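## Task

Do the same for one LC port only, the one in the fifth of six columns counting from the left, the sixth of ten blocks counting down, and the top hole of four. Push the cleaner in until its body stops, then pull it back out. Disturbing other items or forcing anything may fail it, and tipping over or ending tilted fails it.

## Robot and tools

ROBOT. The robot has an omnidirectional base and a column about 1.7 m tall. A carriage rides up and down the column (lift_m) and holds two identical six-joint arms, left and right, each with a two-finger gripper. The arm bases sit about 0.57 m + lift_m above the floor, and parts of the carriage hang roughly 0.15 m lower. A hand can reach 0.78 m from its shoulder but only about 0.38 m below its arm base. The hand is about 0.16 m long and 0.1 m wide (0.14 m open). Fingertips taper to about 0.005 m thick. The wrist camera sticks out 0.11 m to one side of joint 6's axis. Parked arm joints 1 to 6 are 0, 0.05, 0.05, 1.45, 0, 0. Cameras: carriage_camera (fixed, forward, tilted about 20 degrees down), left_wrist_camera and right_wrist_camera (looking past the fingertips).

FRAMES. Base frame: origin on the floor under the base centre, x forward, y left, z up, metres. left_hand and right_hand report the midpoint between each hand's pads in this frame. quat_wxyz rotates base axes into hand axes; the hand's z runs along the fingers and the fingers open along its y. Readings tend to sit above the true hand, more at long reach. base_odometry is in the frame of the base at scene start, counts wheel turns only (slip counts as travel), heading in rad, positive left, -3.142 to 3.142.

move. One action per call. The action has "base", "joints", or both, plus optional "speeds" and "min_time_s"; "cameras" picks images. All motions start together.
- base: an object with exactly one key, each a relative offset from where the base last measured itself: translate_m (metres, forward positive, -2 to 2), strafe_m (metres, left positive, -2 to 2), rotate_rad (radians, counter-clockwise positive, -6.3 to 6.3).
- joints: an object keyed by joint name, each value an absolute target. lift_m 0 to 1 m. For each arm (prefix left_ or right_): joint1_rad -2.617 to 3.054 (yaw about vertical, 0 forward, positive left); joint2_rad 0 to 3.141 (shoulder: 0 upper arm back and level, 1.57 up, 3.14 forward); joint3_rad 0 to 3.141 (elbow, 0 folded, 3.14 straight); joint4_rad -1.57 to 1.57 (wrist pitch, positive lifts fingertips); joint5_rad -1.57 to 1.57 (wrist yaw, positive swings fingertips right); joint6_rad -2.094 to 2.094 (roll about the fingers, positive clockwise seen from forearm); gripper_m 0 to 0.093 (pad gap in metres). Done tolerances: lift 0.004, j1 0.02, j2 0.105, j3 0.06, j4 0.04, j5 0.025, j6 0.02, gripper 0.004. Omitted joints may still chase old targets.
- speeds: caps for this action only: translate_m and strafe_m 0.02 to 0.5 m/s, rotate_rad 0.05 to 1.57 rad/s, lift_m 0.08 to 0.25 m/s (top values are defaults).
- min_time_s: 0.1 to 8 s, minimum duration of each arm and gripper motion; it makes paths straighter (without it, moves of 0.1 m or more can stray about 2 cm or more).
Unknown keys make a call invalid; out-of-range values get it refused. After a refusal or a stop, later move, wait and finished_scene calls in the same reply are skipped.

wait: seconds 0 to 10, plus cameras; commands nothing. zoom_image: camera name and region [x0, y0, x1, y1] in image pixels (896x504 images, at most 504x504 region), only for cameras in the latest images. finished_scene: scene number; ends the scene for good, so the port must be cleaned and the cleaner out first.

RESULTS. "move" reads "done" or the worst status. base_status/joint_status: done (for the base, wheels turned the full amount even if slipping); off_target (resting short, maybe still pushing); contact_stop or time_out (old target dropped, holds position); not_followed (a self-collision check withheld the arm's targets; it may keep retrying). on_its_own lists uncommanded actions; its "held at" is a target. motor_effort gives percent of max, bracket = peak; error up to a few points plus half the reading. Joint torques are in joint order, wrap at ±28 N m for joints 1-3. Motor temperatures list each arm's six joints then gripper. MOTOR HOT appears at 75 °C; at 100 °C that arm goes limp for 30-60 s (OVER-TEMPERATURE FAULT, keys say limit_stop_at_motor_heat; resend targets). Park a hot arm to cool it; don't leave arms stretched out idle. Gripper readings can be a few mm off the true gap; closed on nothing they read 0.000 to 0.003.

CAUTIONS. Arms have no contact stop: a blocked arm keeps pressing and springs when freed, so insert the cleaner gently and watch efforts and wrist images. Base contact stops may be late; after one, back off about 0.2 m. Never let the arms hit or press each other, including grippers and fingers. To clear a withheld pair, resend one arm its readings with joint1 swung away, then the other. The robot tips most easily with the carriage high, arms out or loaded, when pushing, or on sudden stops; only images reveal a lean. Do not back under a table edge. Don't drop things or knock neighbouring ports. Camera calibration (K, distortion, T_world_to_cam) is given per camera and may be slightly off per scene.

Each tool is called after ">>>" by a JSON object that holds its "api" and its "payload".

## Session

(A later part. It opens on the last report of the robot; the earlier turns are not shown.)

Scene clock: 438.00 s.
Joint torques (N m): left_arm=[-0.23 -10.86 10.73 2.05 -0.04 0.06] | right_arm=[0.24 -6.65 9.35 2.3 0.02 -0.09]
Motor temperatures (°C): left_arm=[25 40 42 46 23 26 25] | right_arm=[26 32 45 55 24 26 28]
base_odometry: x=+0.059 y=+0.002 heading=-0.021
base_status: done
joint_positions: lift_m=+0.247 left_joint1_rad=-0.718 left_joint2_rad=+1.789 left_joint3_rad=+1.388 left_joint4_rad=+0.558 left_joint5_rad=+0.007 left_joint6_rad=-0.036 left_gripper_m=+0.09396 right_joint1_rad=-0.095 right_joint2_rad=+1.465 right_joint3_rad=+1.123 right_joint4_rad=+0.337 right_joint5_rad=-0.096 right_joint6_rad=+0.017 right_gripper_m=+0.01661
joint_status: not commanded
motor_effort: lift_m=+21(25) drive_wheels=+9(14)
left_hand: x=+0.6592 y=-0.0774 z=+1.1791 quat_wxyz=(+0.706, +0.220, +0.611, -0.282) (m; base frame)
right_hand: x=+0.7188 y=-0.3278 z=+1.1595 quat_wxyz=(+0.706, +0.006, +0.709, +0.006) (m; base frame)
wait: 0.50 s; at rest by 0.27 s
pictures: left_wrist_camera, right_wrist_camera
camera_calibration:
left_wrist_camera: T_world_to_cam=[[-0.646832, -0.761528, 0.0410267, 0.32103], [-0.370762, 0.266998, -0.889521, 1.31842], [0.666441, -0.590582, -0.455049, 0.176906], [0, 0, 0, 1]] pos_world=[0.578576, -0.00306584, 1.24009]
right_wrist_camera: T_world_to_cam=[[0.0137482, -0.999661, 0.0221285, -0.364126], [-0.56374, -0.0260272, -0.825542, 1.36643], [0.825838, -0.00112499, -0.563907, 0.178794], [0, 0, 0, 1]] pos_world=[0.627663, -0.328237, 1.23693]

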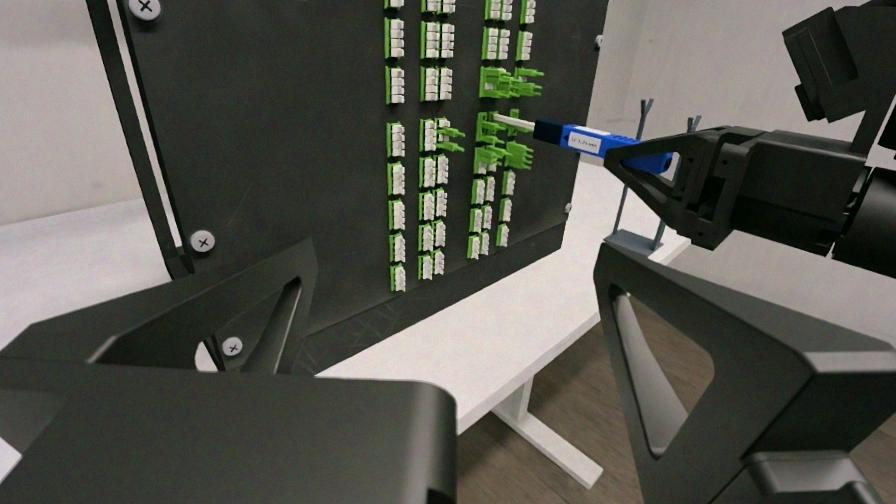

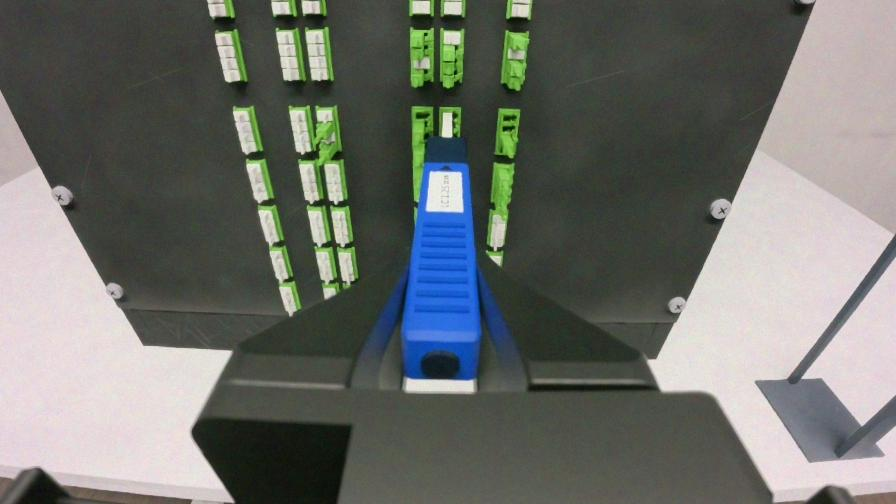

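>>> {"api": "move", "payload": {"base": {"translate_m": 0.007}, "speeds": {"translate_m": 0.02}, "cameras": []}}

>>> {"api": "wait", "payload": {"seconds": 0.5, "cameras": ["left_wrist_camera", "right_wrist_camera"]}}

>>> {"api": "zoom_image", "payload": {"camera": "right_wrist_camera", "region": [415, 85, 475, 145]}}

>>> {"api": "zoom_image", "payload": {"camera": "left_wrist_camera", "region": [470, 95, 550, 150]}}

Scene clock: 446.87 s.
Joint torques (N m): left_arm=[-0.21 -10.8 10.71 2.07 -0.05 0.06] | right_arm=[0.18 -6.45 9.37 2.26 0 -0.08]
Motor temperatures (°C): left_arm=[25 41 42 46 23 26 25] | right_arm=[26 32 45 55 24 26 28]
move: done
base_odometry: x=+0.065 y=+0.002 heading=-0.020
base_status: done
joint_positions: lift_m=+0.247 left_joint1_rad=-0.718 left_joint2_rad=+1.789 left_joint3_rad=+1.388 left_joint4_rad=+0.558 left_joint5_rad=+0.007 left_joint6_rad=-0.036 left_gripper_m=+0.09396 right_joint1_rad=-0.095 right_joint2_rad=+1.465 right_joint3_rad=+1.123 right_joint4_rad=+0.338 right_joint5_rad=-0.094 right_joint6_rad=+0.017 right_gripper_m=+0.01661
joint_status: not commanded
motor_effort: lift_m=+20(24) drive_wheels=+9(15)
left_hand: x=+0.6590 y=-0.0775 z=+1.1792 quat_wxyz=(+0.706, +0.220, +0.611, -0.282) (m; base frame)
right_hand: x=+0.7188 y=-0.3282 z=+1.1597 quat_wxyz=(+0.706, +0.007, +0.708, +0.006) (m; base frame)
pictures: none
No camera images: "cameras" was empty.

Scene clock: 447.37 s.
Joint torques (N m): left_arm=[-0.2 -10.93 10.86 2.04 -0.04 0.06] | right_arm=[0.25 -6.65 9.33 2.28 0 -0.1]
Motor temperatures (°C): left_arm=[25 41 42 46 23 26 25] | right_arm=[26 32 45 55 24 26 28]
base_odometry: x=+0.065 y=+0.002 heading=-0.020
base_status: done
joint_positions: lift_m=+0.247 left_joint1_rad=-0.718 left_joint2_rad=+1.789 left_joint3_rad=+1.388 left_joint4_rad=+0.558 left_joint5_rad=+0.007 left_joint6_rad=-0.036 left_gripper_m=+0.09396 right_joint1_rad=-0.095 right_joint2_rad=+1.465 right_joint3_rad=+1.123 right_joint4_rad=+0.338 right_joint5_rad=-0.094 right_joint6_rad=+0.017 right_gripper_m=+0.01661
joint_status: not commanded
motor_effort: lift_m=+20(24) drive_wheels=+9(15)
left_hand: x=+0.6590 y=-0.0775 z=+1.1792 quat_wxyz=(+0.706, +0.220, +0.611, -0.282) (m; base frame)
right_hand: x=+0.7188 y=-0.3282 z=+1.1597 quat_wxyz=(+0.706, +0.007, +0.708, +0.006) (m; base frame)
wait: 0.50 s; at rest by 0.27 s
pictures: left_wrist_camera, right_wrist_camera
camera_calibration:
left_wrist_camera: T_world_to_cam=[[-0.647136, -0.761266, 0.0410855, 0.320994], [-0.370394, 0.266846, -0.88972, 1.31844], [0.66635, -0.590988, -0.454654, 0.176475], [0, 0, 0, 1]] pos_world=[0.578476, -0.0031651, 1.24009]
right_wrist_camera: T_world_to_cam=[[0.0118471, -0.999683, 0.0222119, -0.363256], [-0.563193, -0.025026, -0.825946, 1.367], [0.82624, -0.00272452, -0.563311, 0.177336], [0, 0, 0, 1]] pos_world=[0.627665, -0.328448, 1.23703]

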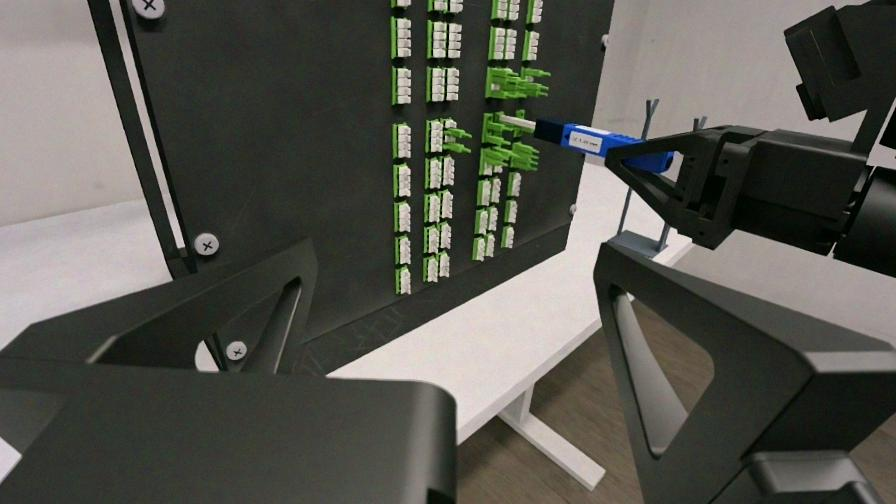

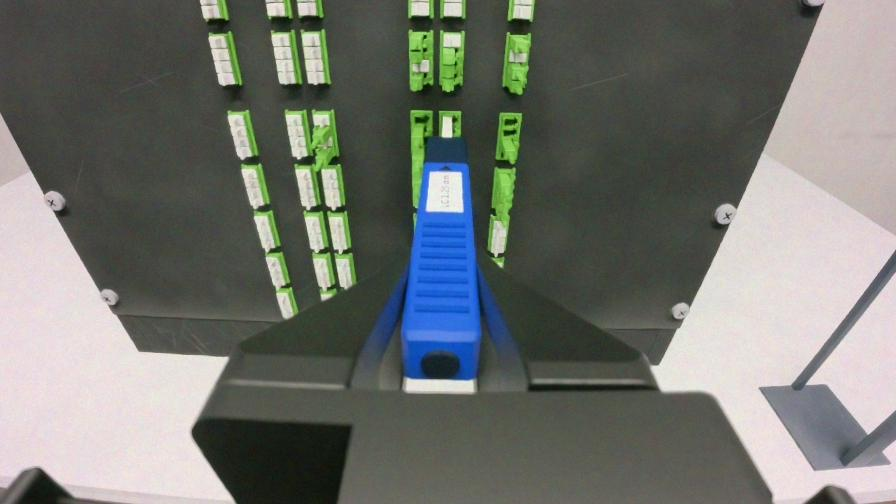

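Scaled by 8.400.

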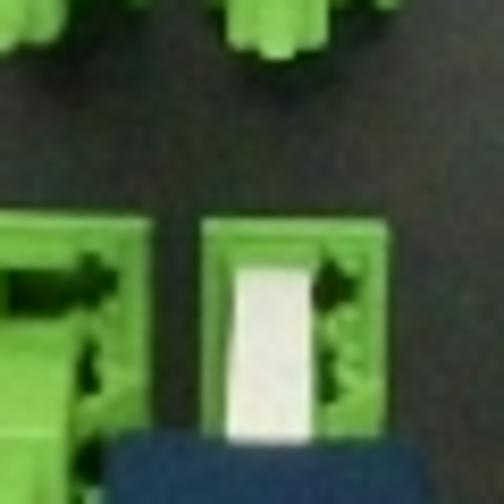

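Scaled by 6.300.

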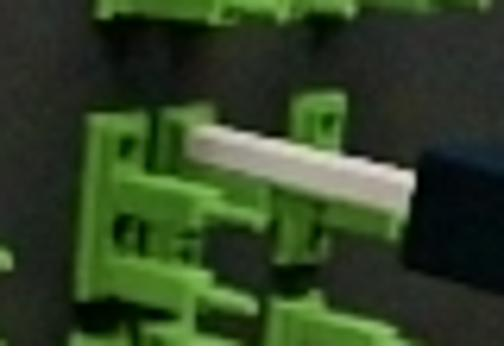

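>>> {"api": "move", "payload": {"base": {"translate_m": 0.005}, "speeds": {"translate_m": 0.02}, "cameras": []}}

>>> {"api": "wait", "payload": {"seconds": 0.5, "cameras": ["left_wrist_camera", "right_wrist_camera"]}}

>>> {"api": "zoom_image", "payload": {"camera": "right_wrist_camera", "region": [415, 85, 475, 145]}}

>>> {"api": "zoom_image", "payload": {"camera": "left_wrist_camera", "region": [470, 95, 550, 150]}}

Scene clock: 454.10 s.
Joint torques (N m): left_arm=[-0.16 -10.85 10.69 2.03 -0.04 0.06] | right_arm=[0.16 -6.61 9.42 2.25 0.02 -0.1]
Motor temperatures (°C): left_arm=[25 42 42 46 23 26 25] | right_arm=[26 32 45 55 24 26 28]
move: done
base_odometry: x=+0.070 y=+0.002 heading=-0.020
base_status: done
joint_positions: lift_m=+0.247 left_joint1_rad=-0.719 left_joint2_rad=+1.789 left_joint3_rad=+1.388 left_joint4_rad=+0.559 left_joint5_rad=+0.007 left_joint6_rad=-0.036 left_gripper_m=+0.09396 right_joint1_rad=-0.095 right_joint2_rad=+1.465 right_joint3_rad=+1.123 right_joint4_rad=+0.338 right_joint5_rad=-0.092 right_joint6_rad=+0.017 right_gripper_m=+0.01661
joint_status: not commanded
motor_effort: lift_m=+23(24) drive_wheels=+8(14)
left_hand: x=+0.6589 y=-0.0777 z=+1.1793 quat_wxyz=(+0.706, +0.220, +0.611, -0.282) (m; base frame)
right_hand: x=+0.7188 y=-0.3284 z=+1.1598 quat_wxyz=(+0.706, +0.007, +0.708, +0.005) (m; base frame)
pictures: none
No camera images: "cameras" was empty.

Scene clock: 454.60 s.
Joint torques (N m): left_arm=[-0.16 -10.71 10.74 2.03 -0.04 0.07] | right_arm=[0.29 -6.67 9.4 2.29 -0.01 -0.07]
Motor temperatures (°C): left_arm=[25 42 42 46 23 26 25] | right_arm=[26 32 45 55 24 26 28]
base_odometry: x=+0.070 y=+0.002 heading=-0.020
base_status: done
joint_positions: lift_m=+0.247 left_joint1_rad=-0.719 left_joint2_rad=+1.789 left_joint3_rad=+1.388 left_joint4_rad=+0.559 left_joint5_rad=+0.007 left_joint6_rad=-0.036 left_gripper_m=+0.09396 right_joint1_rad=-0.095 right_joint2_rad=+1.465 right_joint3_rad=+1.123 right_joint4_rad=+0.338 right_joint5_rad=-0.092 right_joint6_rad=+0.017 right_gripper_m=+0.01661
joint_status: not commanded
motor_effort: lift_m=+21(24) drive_wheels=+8(14)
left_hand: x=+0.6589 y=-0.0777 z=+1.1793 quat_wxyz=(+0.706, +0.220, +0.611, -0.282) (m; base frame)
right_hand: x=+0.7188 y=-0.3284 z=+1.1598 quat_wxyz=(+0.706, +0.007, +0.708, +0.005) (m; base frame)
wait: 0.50 s; at rest by 0.27 s
pictures: left_wrist_camera, right_wrist_camera
camera_calibration:
left_wrist_camera: T_world_to_cam=[[-0.64741, -0.761035, 0.0410505, 0.320987], [-0.370061, 0.26681, -0.889869, 1.31848], [0.666269, -0.591302, -0.454365, 0.176283], [0, 0, 0, 1]] pos_world=[0.578276, -0.00326452, 1.24019]
right_wrist_camera: T_world_to_cam=[[0.0103148, -0.999698, 0.0222863, -0.3625], [-0.562932, -0.0242256, -0.826148, 1.36735], [0.826439, -0.00402416, -0.563013, 0.176415], [0, 0, 0, 1]] pos_world=[0.627666, -0.328556, 1.23703]

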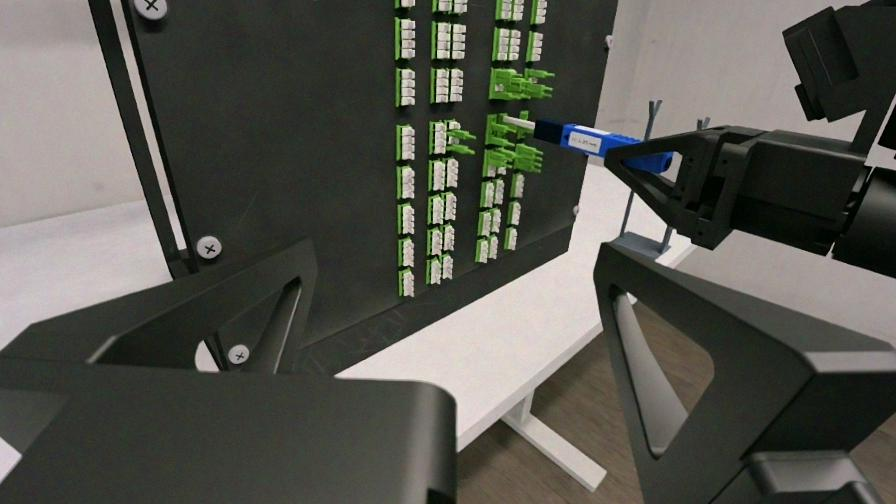

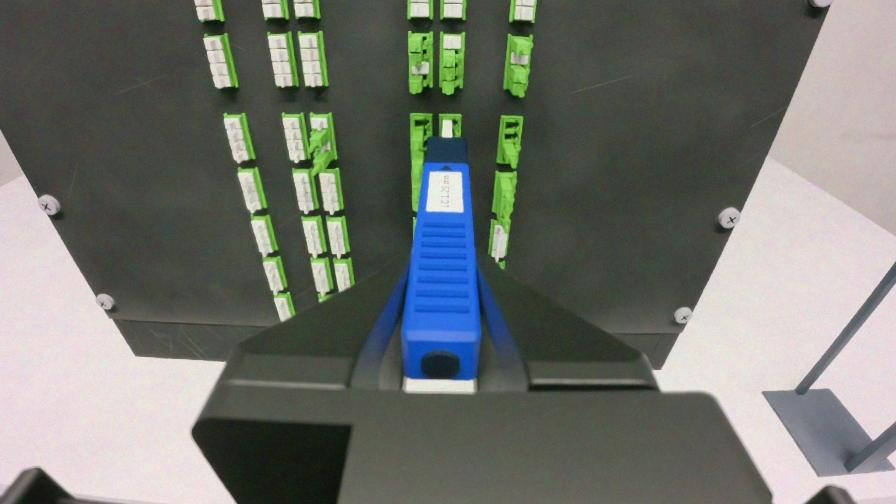

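Scaled by 8.400.

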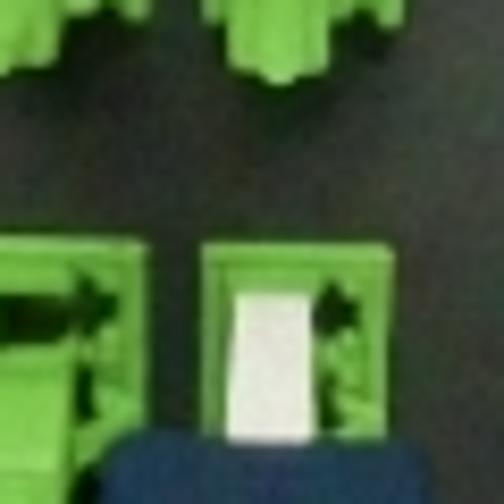

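Scaled by 6.300.

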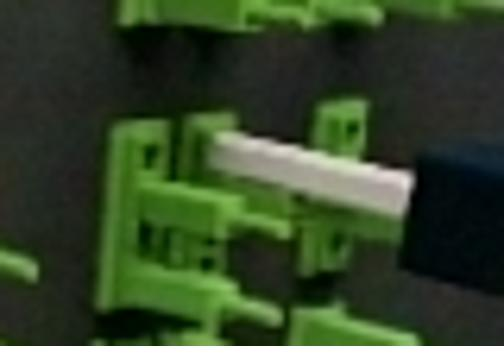

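>>> {"api": "move", "payload": {"base": {"translate_m": 0.005}, "speeds": {"translate_m": 0.02}, "cameras": []}}

>>> {"api": "move", "payload": {"base": {"translate_m": 0.004}, "speeds": {"translate_m": 0.02}, "cameras": []}}

>>> {"api": "wait", "payload": {"seconds": 0.5, "cameras": ["left_wrist_camera", "right_wrist_camera"]}}

>>> {"api": "zoom_image", "payload": {"camera": "right_wrist_camera", "region": [415, 85, 475, 145]}}

>>> {"api": "zoom_image", "payload": {"camera": "left_wrist_camera", "region": [470, 95, 550, 150]}}

Scene clock: 464.27 s.
Joint torques (N m): left_arm=[-0.17 -10.8 10.85 2.02 -0.04 0.06] | right_arm=[0.27 -5.49 9.48 2.42 0.02 -0.09]
Motor temperatures (°C): left_arm=[25 42 42 46 23 26 25] | right_arm=[26 32 46 55 24 26 28]
move: done
base_odometry: x=+0.075 y=+0.002 heading=-0.020
base_status: done
joint_positions: lift_m=+0.247 left_joint1_rad=-0.719 left_joint2_rad=+1.789 left_joint3_rad=+1.388 left_joint4_rad=+0.559 left_joint5_rad=+0.007 left_joint6_rad=-0.036 left_gripper_m=+0.09396 right_joint1_rad=-0.095 right_joint2_rad=+1.455 right_joint3_rad=+1.123 right_joint4_rad=+0.325 right_joint5_rad=-0.090 right_joint6_rad=+0.017 right_gripper_m=+0.01661
joint_status: not commanded
motor_effort: lift_m=+22(25) drive_wheels=+7(17)
left_hand: x=+0.6589 y=-0.0777 z=+1.1793 quat_wxyz=(+0.706, +0.220, +0.611, -0.282) (m; base frame)
right_hand: x=+0.7164 y=-0.3285 z=+1.1610 quat_wxyz=(+0.705, +0.008, +0.709, +0.005) (m; base frame)
pictures: none
No camera images: "cameras" was empty.

Scene clock: 464.87 s.
Joint torques (N m): left_arm=[-0.4 -11.02 10.59 2.03 -0.03 0.06] | right_arm=[0.28 -4.19 9.66 2.59 -0.04 -0.09]
Motor temperatures (°C): left_arm=[25 42 42 46 23 26 25] | right_arm=[26 32 46 55 24 26 28]
move: done
base_odometry: x=+0.079 y=+0.003 heading=-0.019
base_status: done
joint_positions: lift_m=+0.247 left_joint1_rad=-0.718 left_joint2_rad=+1.789 left_joint3_rad=+1.388 left_joint4_rad=+0.559 left_joint5_rad=+0.006 left_joint6_rad=-0.036 left_gripper_m=+0.09396 right_joint1_rad=-0.095 right_joint2_rad=+1.442 right_joint3_rad=+1.120 right_joint4_rad=+0.308 right_joint5_rad=-0.088 right_joint6_rad=+0.017 right_gripper_m=+0.01661
joint_status: not commanded
motor_effort: lift_m=+23(23) drive_wheels=+7(15)
left_hand: x=+0.6591 y=-0.0775 z=+1.1793 quat_wxyz=(+0.706, +0.220, +0.611, -0.282) (m; base frame)
right_hand: x=+0.7132 y=-0.3286 z=+1.1617 quat_wxyz=(+0.702, +0.009, +0.712, +0.004) (m; base frame)
pictures: none
No camera images: "cameras" was empty.

Scene clock: 465.37 s.
Joint torques (N m): left_arm=[-0.16 -10.78 10.74 2.07 -0.03 0.06] | right_arm=[0.2 -4.3 9.66 2.6 -0.04 -0.09]
Motor temperatures (°C): left_arm=[25 42 42 46 23 26 25] | right_arm=[26 32 45 55 24 26 28]
base_odometry: x=+0.079 y=+0.003 heading=-0.019
base_status: done
joint_positions: lift_m=+0.247 left_joint1_rad=-0.718 left_joint2_rad=+1.789 left_joint3_rad=+1.388 left_joint4_rad=+0.559 left_joint5_rad=+0.006 left_joint6_rad=-0.036 left_gripper_m=+0.09396 right_joint1_rad=-0.095 right_joint2_rad=+1.442 right_joint3_rad=+1.120 right_joint4_rad=+0.308 right_joint5_rad=-0.088 right_joint6_rad=+0.017 right_gripper_m=+0.01661
joint_status: not commanded
motor_effort: lift_m=+21(23) drive_wheels=+7(15)
left_hand: x=+0.6591 y=-0.0775 z=+1.1793 quat_wxyz=(+0.706, +0.220, +0.611, -0.282) (m; base frame)
right_hand: x=+0.7132 y=-0.3286 z=+1.1617 quat_wxyz=(+0.702, +0.009, +0.712, +0.004) (m; base frame)
wait: 0.50 s; at rest by 0.27 s
pictures: left_wrist_camera, right_wrist_camera
camera_calibration:
left_wrist_camera: T_world_to_cam=[[-0.646852, -0.761508, 0.0410862, 0.320899], [-0.370287, 0.266524, -0.889861, 1.31862], [0.666686, -0.590822, -0.454378, 0.176044], [0, 0, 0, 1]] pos_world=[0.578476, -0.00306548, 1.24019]
right_wrist_camera: T_world_to_cam=[[0.00674455, -0.999751, 0.0212868, -0.358889], [-0.57112, -0.021325, -0.820589, 1.36608], [0.820839, -0.00662283, -0.571122, 0.194606], [0, 0, 0, 1]] pos_world=[0.622878, -0.328379, 1.23978]

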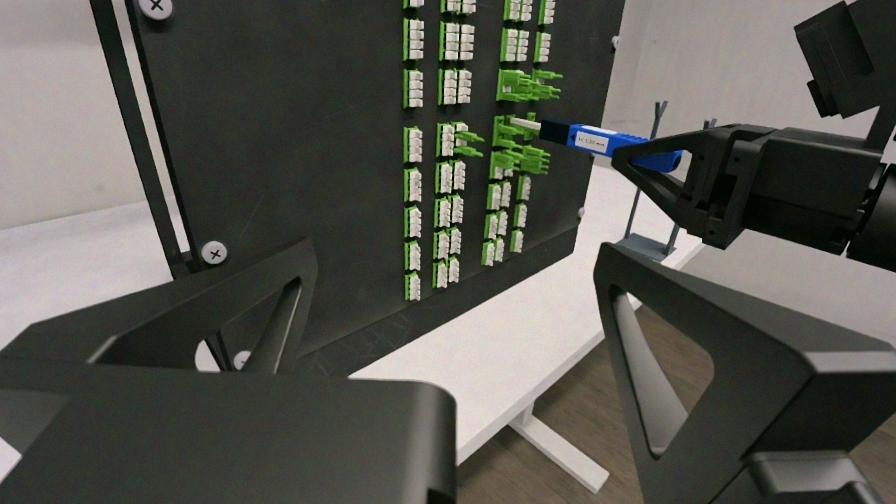

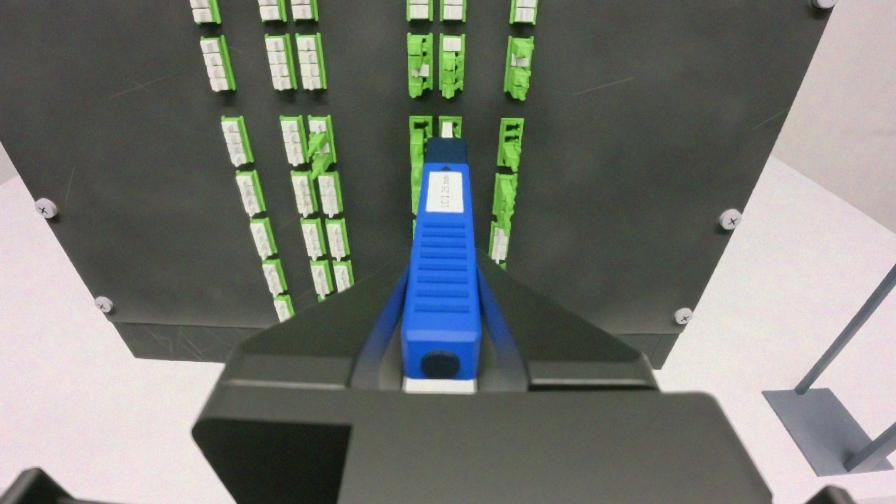

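Scaled by 8.400.

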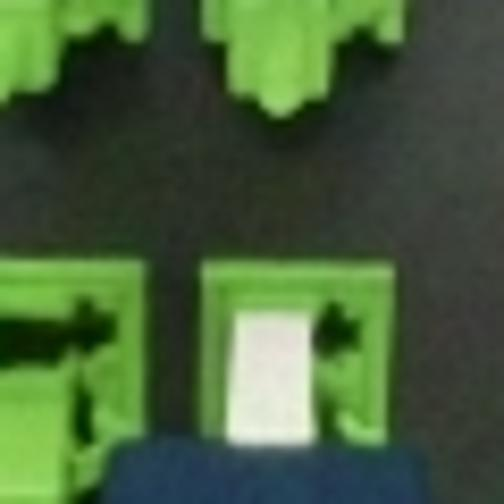

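Scaled by 6.300.

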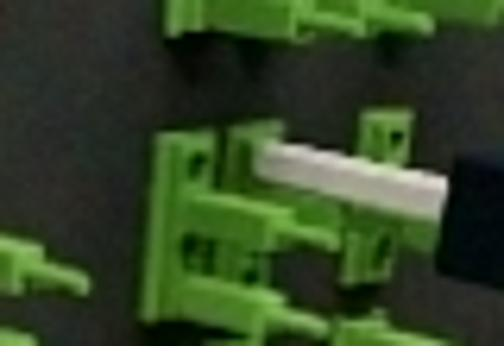

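>>> {"api": "move", "payload": {"base": {"translate_m": 0.004}, "speeds": {"translate_m": 0.02}, "cameras": []}}

>>> {"api": "move", "payload": {"base": {"translate_m": 0.003}, "speeds": {"translate_m": 0.02}, "cameras": []}}

>>> {"api": "wait", "payload": {"seconds": 0.5, "cameras": ["left_wrist_camera", "right_wrist_camera"]}}

>>> {"api": "zoom_image", "payload": {"camera": "right_wrist_camera", "region": [415, 85, 475, 145]}}

>>> {"api": "zoom_image", "payload": {"camera": "left_wrist_camera", "region": [480, 95, 560, 150]}}

Scene clock: 477.70 s.
Joint torques (N m): left_arm=[-0.17 -10.76 10.84 2 -0.03 0.06] | right_arm=[0.24 -2.84 9.99 2.73 -0.11 -0.09]
Motor temperatures (°C): left_arm=[25 42 43 46 23 26 25] | right_arm=[26 32 44 56 24 26 28]
move: done
base_odometry: x=+0.083 y=+0.003 heading=-0.019
base_status: done
joint_positions: lift_m=+0.247 left_joint1_rad=-0.718 left_joint2_rad=+1.789 left_joint3_rad=+1.388 left_joint4_rad=+0.558 left_joint5_rad=+0.006 left_joint6_rad=-0.036 left_gripper_m=+0.09396 right_joint1_rad=-0.095 right_joint2_rad=+1.429 right_joint3_rad=+1.118 right_joint4_rad=+0.292 right_joint5_rad=-0.086 right_joint6_rad=+0.017 right_gripper_m=+0.01661
joint_status: not commanded
motor_effort: lift_m=+17(24) drive_wheels=+7(15)
left_hand: x=+0.6591 y=-0.0774 z=+1.1792 quat_wxyz=(+0.706, +0.219, +0.611, -0.282) (m; base frame)
right_hand: x=+0.7100 y=-0.3286 z=+1.1624 quat_wxyz=(+0.700, +0.010, +0.714, +0.003) (m; base frame)
pictures: none
No camera images: "cameras" was empty.

Scene clock: 478.30 s.
Joint torques (N m): left_arm=[-0.16 -10.91 10.73 2.03 -0.04 0.06] | right_arm=[0.27 -1.59 10.11 2.84 -0.07 -0.08]
Motor temperatures (°C): left_arm=[25 42 43 46 23 26 25] | right_arm=[26 31 44 56 24 26 28]
move: done
base_odometry: x=+0.085 y=+0.003 heading=-0.019
base_status: done
joint_positions: lift_m=+0.247 left_joint1_rad=-0.718 left_joint2_rad=+1.789 left_joint3_rad=+1.388 left_joint4_rad=+0.559 left_joint5_rad=+0.005 left_joint6_rad=-0.036 left_gripper_m=+0.09396 right_joint1_rad=-0.095 right_joint2_rad=+1.418 right_joint3_rad=+1.116 right_joint4_rad=+0.280 right_joint5_rad=-0.084 right_joint6_rad=+0.017 right_gripper_m=+0.01661
joint_status: not commanded
motor_effort: lift_m=+23(25) drive_wheels=+7(15)
left_hand: x=+0.6592 y=-0.0773 z=+1.1794 quat_wxyz=(+0.707, +0.219, +0.611, -0.282) (m; base frame)
right_hand: x=+0.7075 y=-0.3288 z=+1.1631 quat_wxyz=(+0.699, +0.011, +0.715, +0.003) (m; base frame)
pictures: none
No camera images: "cameras" was empty.

Scene clock: 478.80 s.
Joint torques (N m): left_arm=[-0.18 -10.73 10.8 2.04 -0.02 0.06] | right_arm=[0.28 -1.54 10.15 2.88 -0.06 -0.09]
Motor temperatures (°C): left_arm=[25 42 43 46 23 26 25] | right_arm=[26 31 44 56 24 26 28]
base_odometry: x=+0.085 y=+0.003 heading=-0.019
base_status: done
joint_positions: lift_m=+0.247 left_joint1_rad=-0.718 left_joint2_rad=+1.789 left_joint3_rad=+1.388 left_joint4_rad=+0.559 left_joint5_rad=+0.005 left_joint6_rad=-0.036 left_gripper_m=+0.09396 right_joint1_rad=-0.095 right_joint2_rad=+1.418 right_joint3_rad=+1.116 right_joint4_rad=+0.280 right_joint5_rad=-0.084 right_joint6_rad=+0.017 right_gripper_m=+0.01661
joint_status: not commanded
motor_effort: lift_m=+21(25) drive_wheels=+7(15)
left_hand: x=+0.6592 y=-0.0773 z=+1.1794 quat_wxyz=(+0.707, +0.219, +0.611, -0.282) (m; base frame)
right_hand: x=+0.7075 y=-0.3288 z=+1.1631 quat_wxyz=(+0.699, +0.011, +0.715, +0.003) (m; base frame)
wait: 0.50 s; at rest by 0.27 s
pictures: left_wrist_camera, right_wrist_camera
camera_calibration:
left_wrist_camera: T_world_to_cam=[[-0.646037, -0.762184, 0.0413804, 0.320135], [-0.370447, 0.265673, -0.890049, 1.31891], [0.667387, -0.590334, -0.453983, 0.175208], [0, 0, 0, 1]] pos_world=[0.578475, -0.00296655, 1.24019]
right_wrist_camera: T_world_to_cam=[[0.00235474, -0.999788, 0.0204388, -0.35508], [-0.579295, -0.0180239, -0.814918, 1.36425], [0.815114, -0.00992118, -0.579215, 0.212546], [0, 0, 0, 1]] pos_world=[0.61789, -0.328307, 1.24212]

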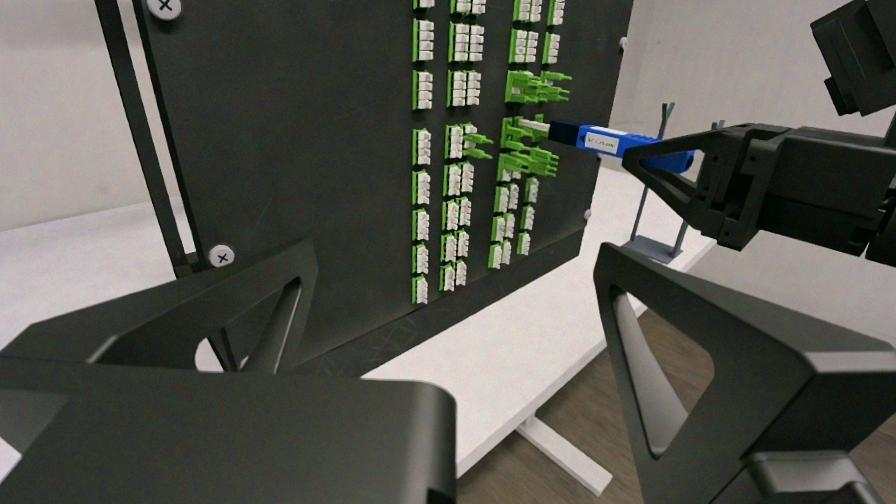

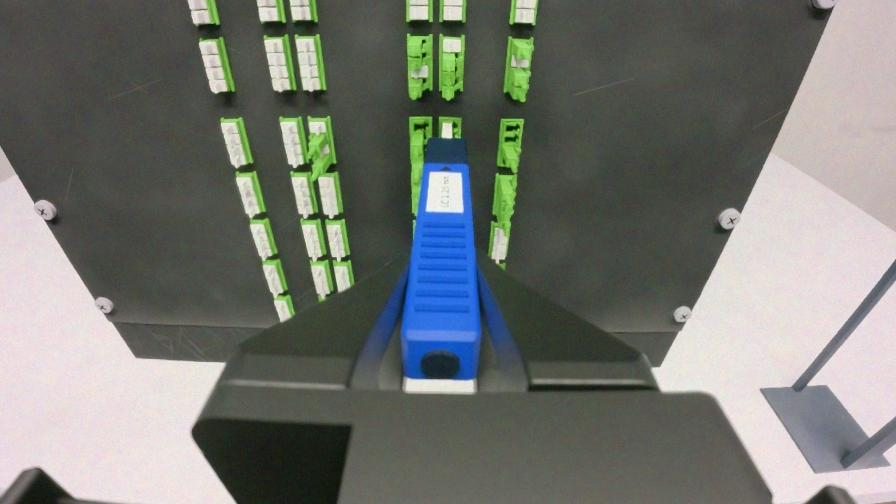

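Scaled by 8.400.

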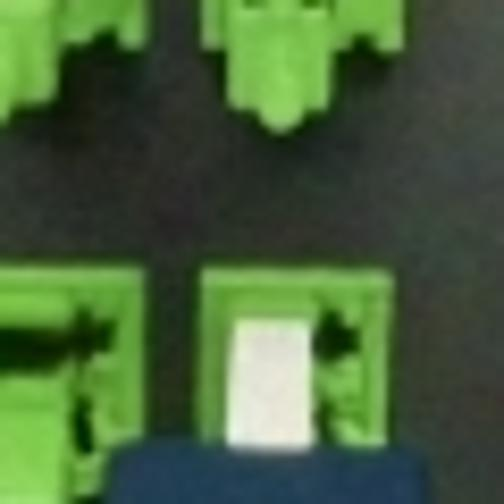

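Scaled by 6.300.

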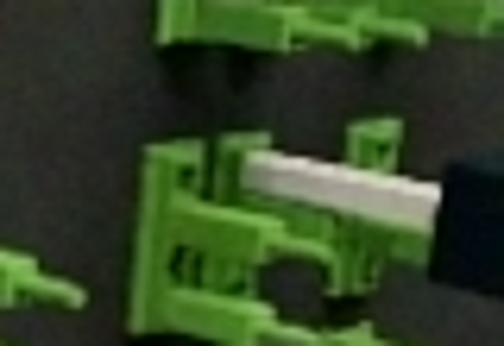

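>>> {"api": "move", "payload": {"base": {"translate_m": -0.015}, "speeds": {"translate_m": 0.03}, "cameras": []}}

>>> {"api": "move", "payload": {"base": {"translate_m": -0.02}, "speeds": {"translate_m": 0.03}, "cameras": []}}

>>> {"api": "move", "payload": {"base": {"translate_m": -0.05}, "speeds": {"translate_m": 0.05}, "cameras": []}}

>>> {"api": "move", "payload": {"base": {"translate_m": -0.06}, "speeds": {"translate_m": 0.1}, "cameras": []}}

>>> {"api": "wait", "payload": {"seconds": 0.5, "cameras": ["left_wrist_camera", "right_wrist_camera"]}}

>>> {"api": "zoom_image", "payload": {"camera": "right_wrist_camera", "region": [320, 20, 560, 155]}}

Scene clock: 492.77 s.
Joint torques (N m): left_arm=[-0.17 -10.91 10.73 2.05 -0.02 0.06] | right_arm=[0.24 -4.59 10.18 2.46 -0.09 -0.11]
Motor temperatures (°C): left_arm=[25 43 43 46 23 26 25] | right_arm=[26 30 45 56 24 26 28]
move: done
base_odometry: x=+0.071 y=+0.003 heading=-0.019
base_status: done
joint_positions: lift_m=+0.247 left_joint1_rad=-0.718 left_joint2_rad=+1.789 left_joint3_rad=+1.388 left_joint4_rad=+0.559 left_joint5_rad=+0.005 left_joint6_rad=-0.036 left_gripper_m=+0.09396 right_joint1_rad=-0.095 right_joint2_rad=+1.445 right_joint3_rad=+1.116 right_joint4_rad=+0.321 right_joint5_rad=-0.083 right_joint6_rad=+0.017 right_gripper_m=+0.01661
joint_status: not commanded
motor_effort: lift_m=+23(24) drive_wheels=+7(10)
left_hand: x=+0.6592 y=-0.0773 z=+1.1794 quat_wxyz=(+0.707, +0.219, +0.611, -0.282) (m; base frame)
right_hand: x=+0.7139 y=-0.3295 z=+1.1610 quat_wxyz=(+0.704, +0.011, +0.710, +0.002) (m; base frame)
pictures: none
No camera images: "cameras" was empty.

Scene clock: 493.87 s.
Joint torques (N m): left_arm=[-0.12 -10.93 10.76 2.1 -0.01 0.07] | right_arm=[0.1 -6.45 10.1 2.21 -0.11 -0.08]
Motor temperatures (°C): left_arm=[25 43 43 46 23 26 25] | right_arm=[26 30 45 56 24 26 28]
move: done
base_odometry: x=+0.051 y=+0.003 heading=-0.019
base_status: done
joint_positions: lift_m=+0.247 left_joint1_rad=-0.719 left_joint2_rad=+1.789 left_joint3_rad=+1.388 left_joint4_rad=+0.559 left_joint5_rad=+0.005 left_joint6_rad=-0.036 left_gripper_m=+0.09396 right_joint1_rad=-0.095 right_joint2_rad=+1.463 right_joint3_rad=+1.116 right_joint4_rad=+0.345 right_joint5_rad=-0.083 right_joint6_rad=+0.017 right_gripper_m=+0.01661
joint_status: not commanded
motor_effort: lift_m=+19(25) drive_wheels=-5(13)
left_hand: x=+0.6589 y=-0.0776 z=+1.1795 quat_wxyz=(+0.707, +0.219, +0.611, -0.282) (m; base frame)
right_hand: x=+0.7182 y=-0.3299 z=+1.1585 quat_wxyz=(+0.706, +0.010, +0.708, +0.002) (m; base frame)
pictures: none
No camera images: "cameras" was empty.

Scene clock: 495.37 s.
Joint torques (N m): left_arm=[-0.05 -10.96 10.67 2.05 -0.03 0.06] | right_arm=[0.18 -6.54 10.25 2.33 -0.08 -0.1]
Motor temperatures (°C): left_arm=[25 43 43 46 23 26 25] | right_arm=[26 30 45 56 24 26 28]
move: done
base_odometry: x=+0.001 y=+0.005 heading=-0.019
base_status: done
joint_positions: lift_m=+0.247 left_joint1_rad=-0.719 left_joint2_rad=+1.789 left_joint3_rad=+1.388 left_joint4_rad=+0.558 left_joint5_rad=+0.005 left_joint6_rad=-0.036 left_gripper_m=+0.09396 right_joint1_rad=-0.095 right_joint2_rad=+1.463 right_joint3_rad=+1.116 right_joint4_rad=+0.336 right_joint5_rad=-0.083 right_joint6_rad=+0.017 right_gripper_m=+0.01661
joint_status: not commanded
motor_effort: lift_m=+21(24) drive_wheels=-1(13)
left_hand: x=+0.6588 y=-0.0778 z=+1.1792 quat_wxyz=(+0.706, +0.219, +0.611, -0.282) (m; base frame)
right_hand: x=+0.7182 y=-0.3299 z=+1.1563 quat_wxyz=(+0.703, +0.011, +0.711, +0.002) (m; base frame)
pictures: none
No camera images: "cameras" was empty.

Scene clock: 496.77 s.
Joint torques (N m): left_arm=[-0.08 -10.84 10.73 2.05 -0.02 0.06] | right_arm=[0.25 -6.45 10 2.41 -0.09 -0.09]
Motor temperatures (°C): left_arm=[25 43 43 46 23 26 25] | right_arm=[26 31 45 56 24 26 28]
move: done
base_odometry: x=-0.059 y=+0.006 heading=-0.019
base_status: done
joint_positions: lift_m=+0.247 left_joint1_rad=-0.719 left_joint2_rad=+1.789 left_joint3_rad=+1.388 left_joint4_rad=+0.558 left_joint5_rad=+0.004 left_joint6_rad=-0.036 left_gripper_m=+0.09396 right_joint1_rad=-0.095 right_joint2_rad=+1.463 right_joint3_rad=+1.116 right_joint4_rad=+0.332 right_joint5_rad=-0.083 right_joint6_rad=+0.017 right_gripper_m=+0.01661
joint_status: not commanded
motor_effort: lift_m=+20(24) drive_wheels=+0(14)
left_hand: x=+0.6589 y=-0.0777 z=+1.1792 quat_wxyz=(+0.706, +0.219, +0.611, -0.282) (m; base frame)
right_hand: x=+0.7182 y=-0.3299 z=+1.1552 quat_wxyz=(+0.702, +0.011, +0.712, +0.002) (m; base frame)
pictures: none
No camera images: "cameras" was empty.

Scene clock: 497.27 s.
Joint torques (N m): left_arm=[-0.06 -10.8 10.73 2.04 -0.01 0.06] | right_arm=[0.21 -6.61 10.11 2.32 -0.11 -0.09]
Motor temperatures (°C): left_arm=[25 43 43 46 23 26 25] | right_arm=[26 31 45 56 24 26 28]
base_odometry: x=-0.059 y=+0.006 heading=-0.019
base_status: done
joint_positions: lift_m=+0.247 left_joint1_rad=-0.719 left_joint2_rad=+1.789 left_joint3_rad=+1.388 left_joint4_rad=+0.558 left_joint5_rad=+0.004 left_joint6_rad=-0.036 left_gripper_m=+0.09396 right_joint1_rad=-0.095 right_joint2_rad=+1.463 right_joint3_rad=+1.116 right_joint4_rad=+0.332 right_joint5_rad=-0.083 right_joint6_rad=+0.017 right_gripper_m=+0.01661
joint_status: not commanded
motor_effort: lift_m=+21(24) drive_wheels=+0(14)
left_hand: x=+0.6589 y=-0.0777 z=+1.1792 quat_wxyz=(+0.706, +0.219, +0.611, -0.282) (m; base frame)
right_hand: x=+0.7182 y=-0.3299 z=+1.1552 quat_wxyz=(+0.702, +0.011, +0.712, +0.002) (m; base frame)
wait: 0.50 s; at rest by 0.27 s
pictures: left_wrist_camera, right_wrist_camera
camera_calibration:
left_wrist_camera: T_world_to_cam=[[-0.646251, -0.761997, 0.0414704, 0.319654], [-0.370954, 0.266187, -0.889684, 1.31866], [0.666898, -0.590343, -0.45469, 0.176287], [0, 0, 0, 1]] pos_world=[0.578175, -0.00336644, 1.24009]
right_wrist_camera: T_world_to_cam=[[0.0017972, -0.999776, 0.0211022, -0.356394], [-0.573092, -0.0183228, -0.819286, 1.3645], [0.819489, -0.0106211, -0.572996, 0.188702], [0, 0, 0, 1]] pos_world=[0.627985, -0.329309, 1.23356]

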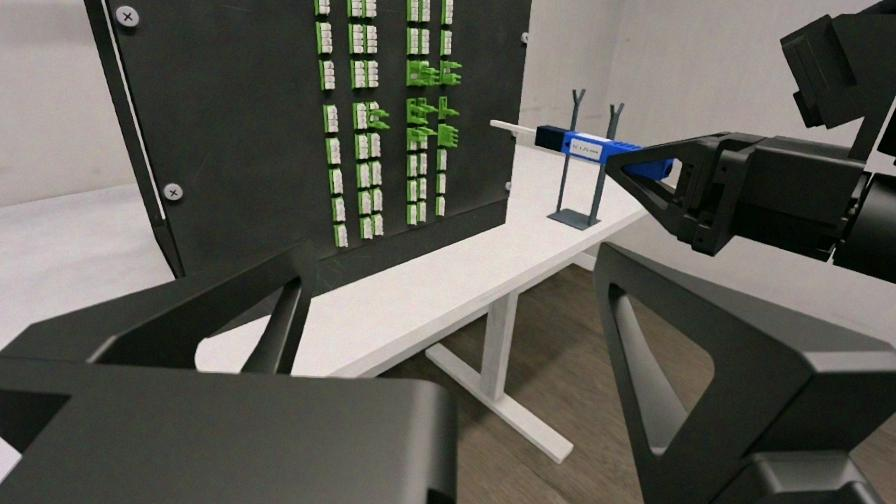

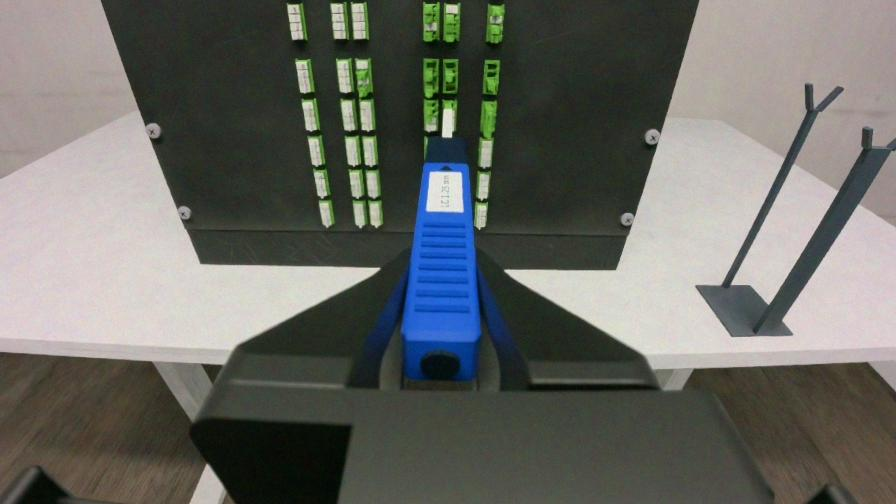

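Scaled by 2.100.

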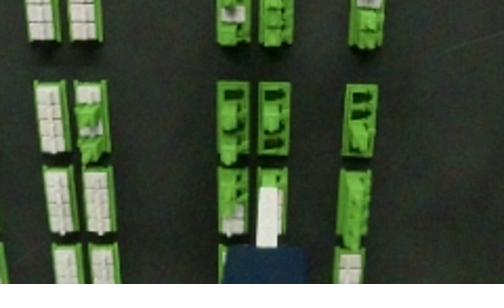

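>>> {"api": "zoom_image", "payload": {"camera": "right_wrist_camera", "region": [415, 50, 510, 105]}}

Scaled by 5.305.

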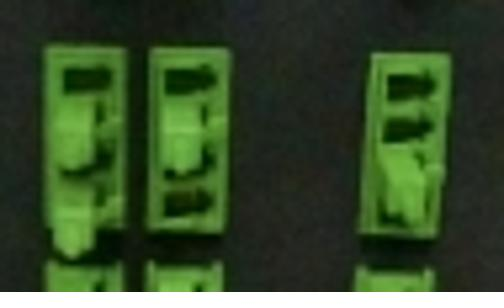

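>>> {"api": "finished_scene", "payload": {"scene": 2}}

The scene is finished: the task was done.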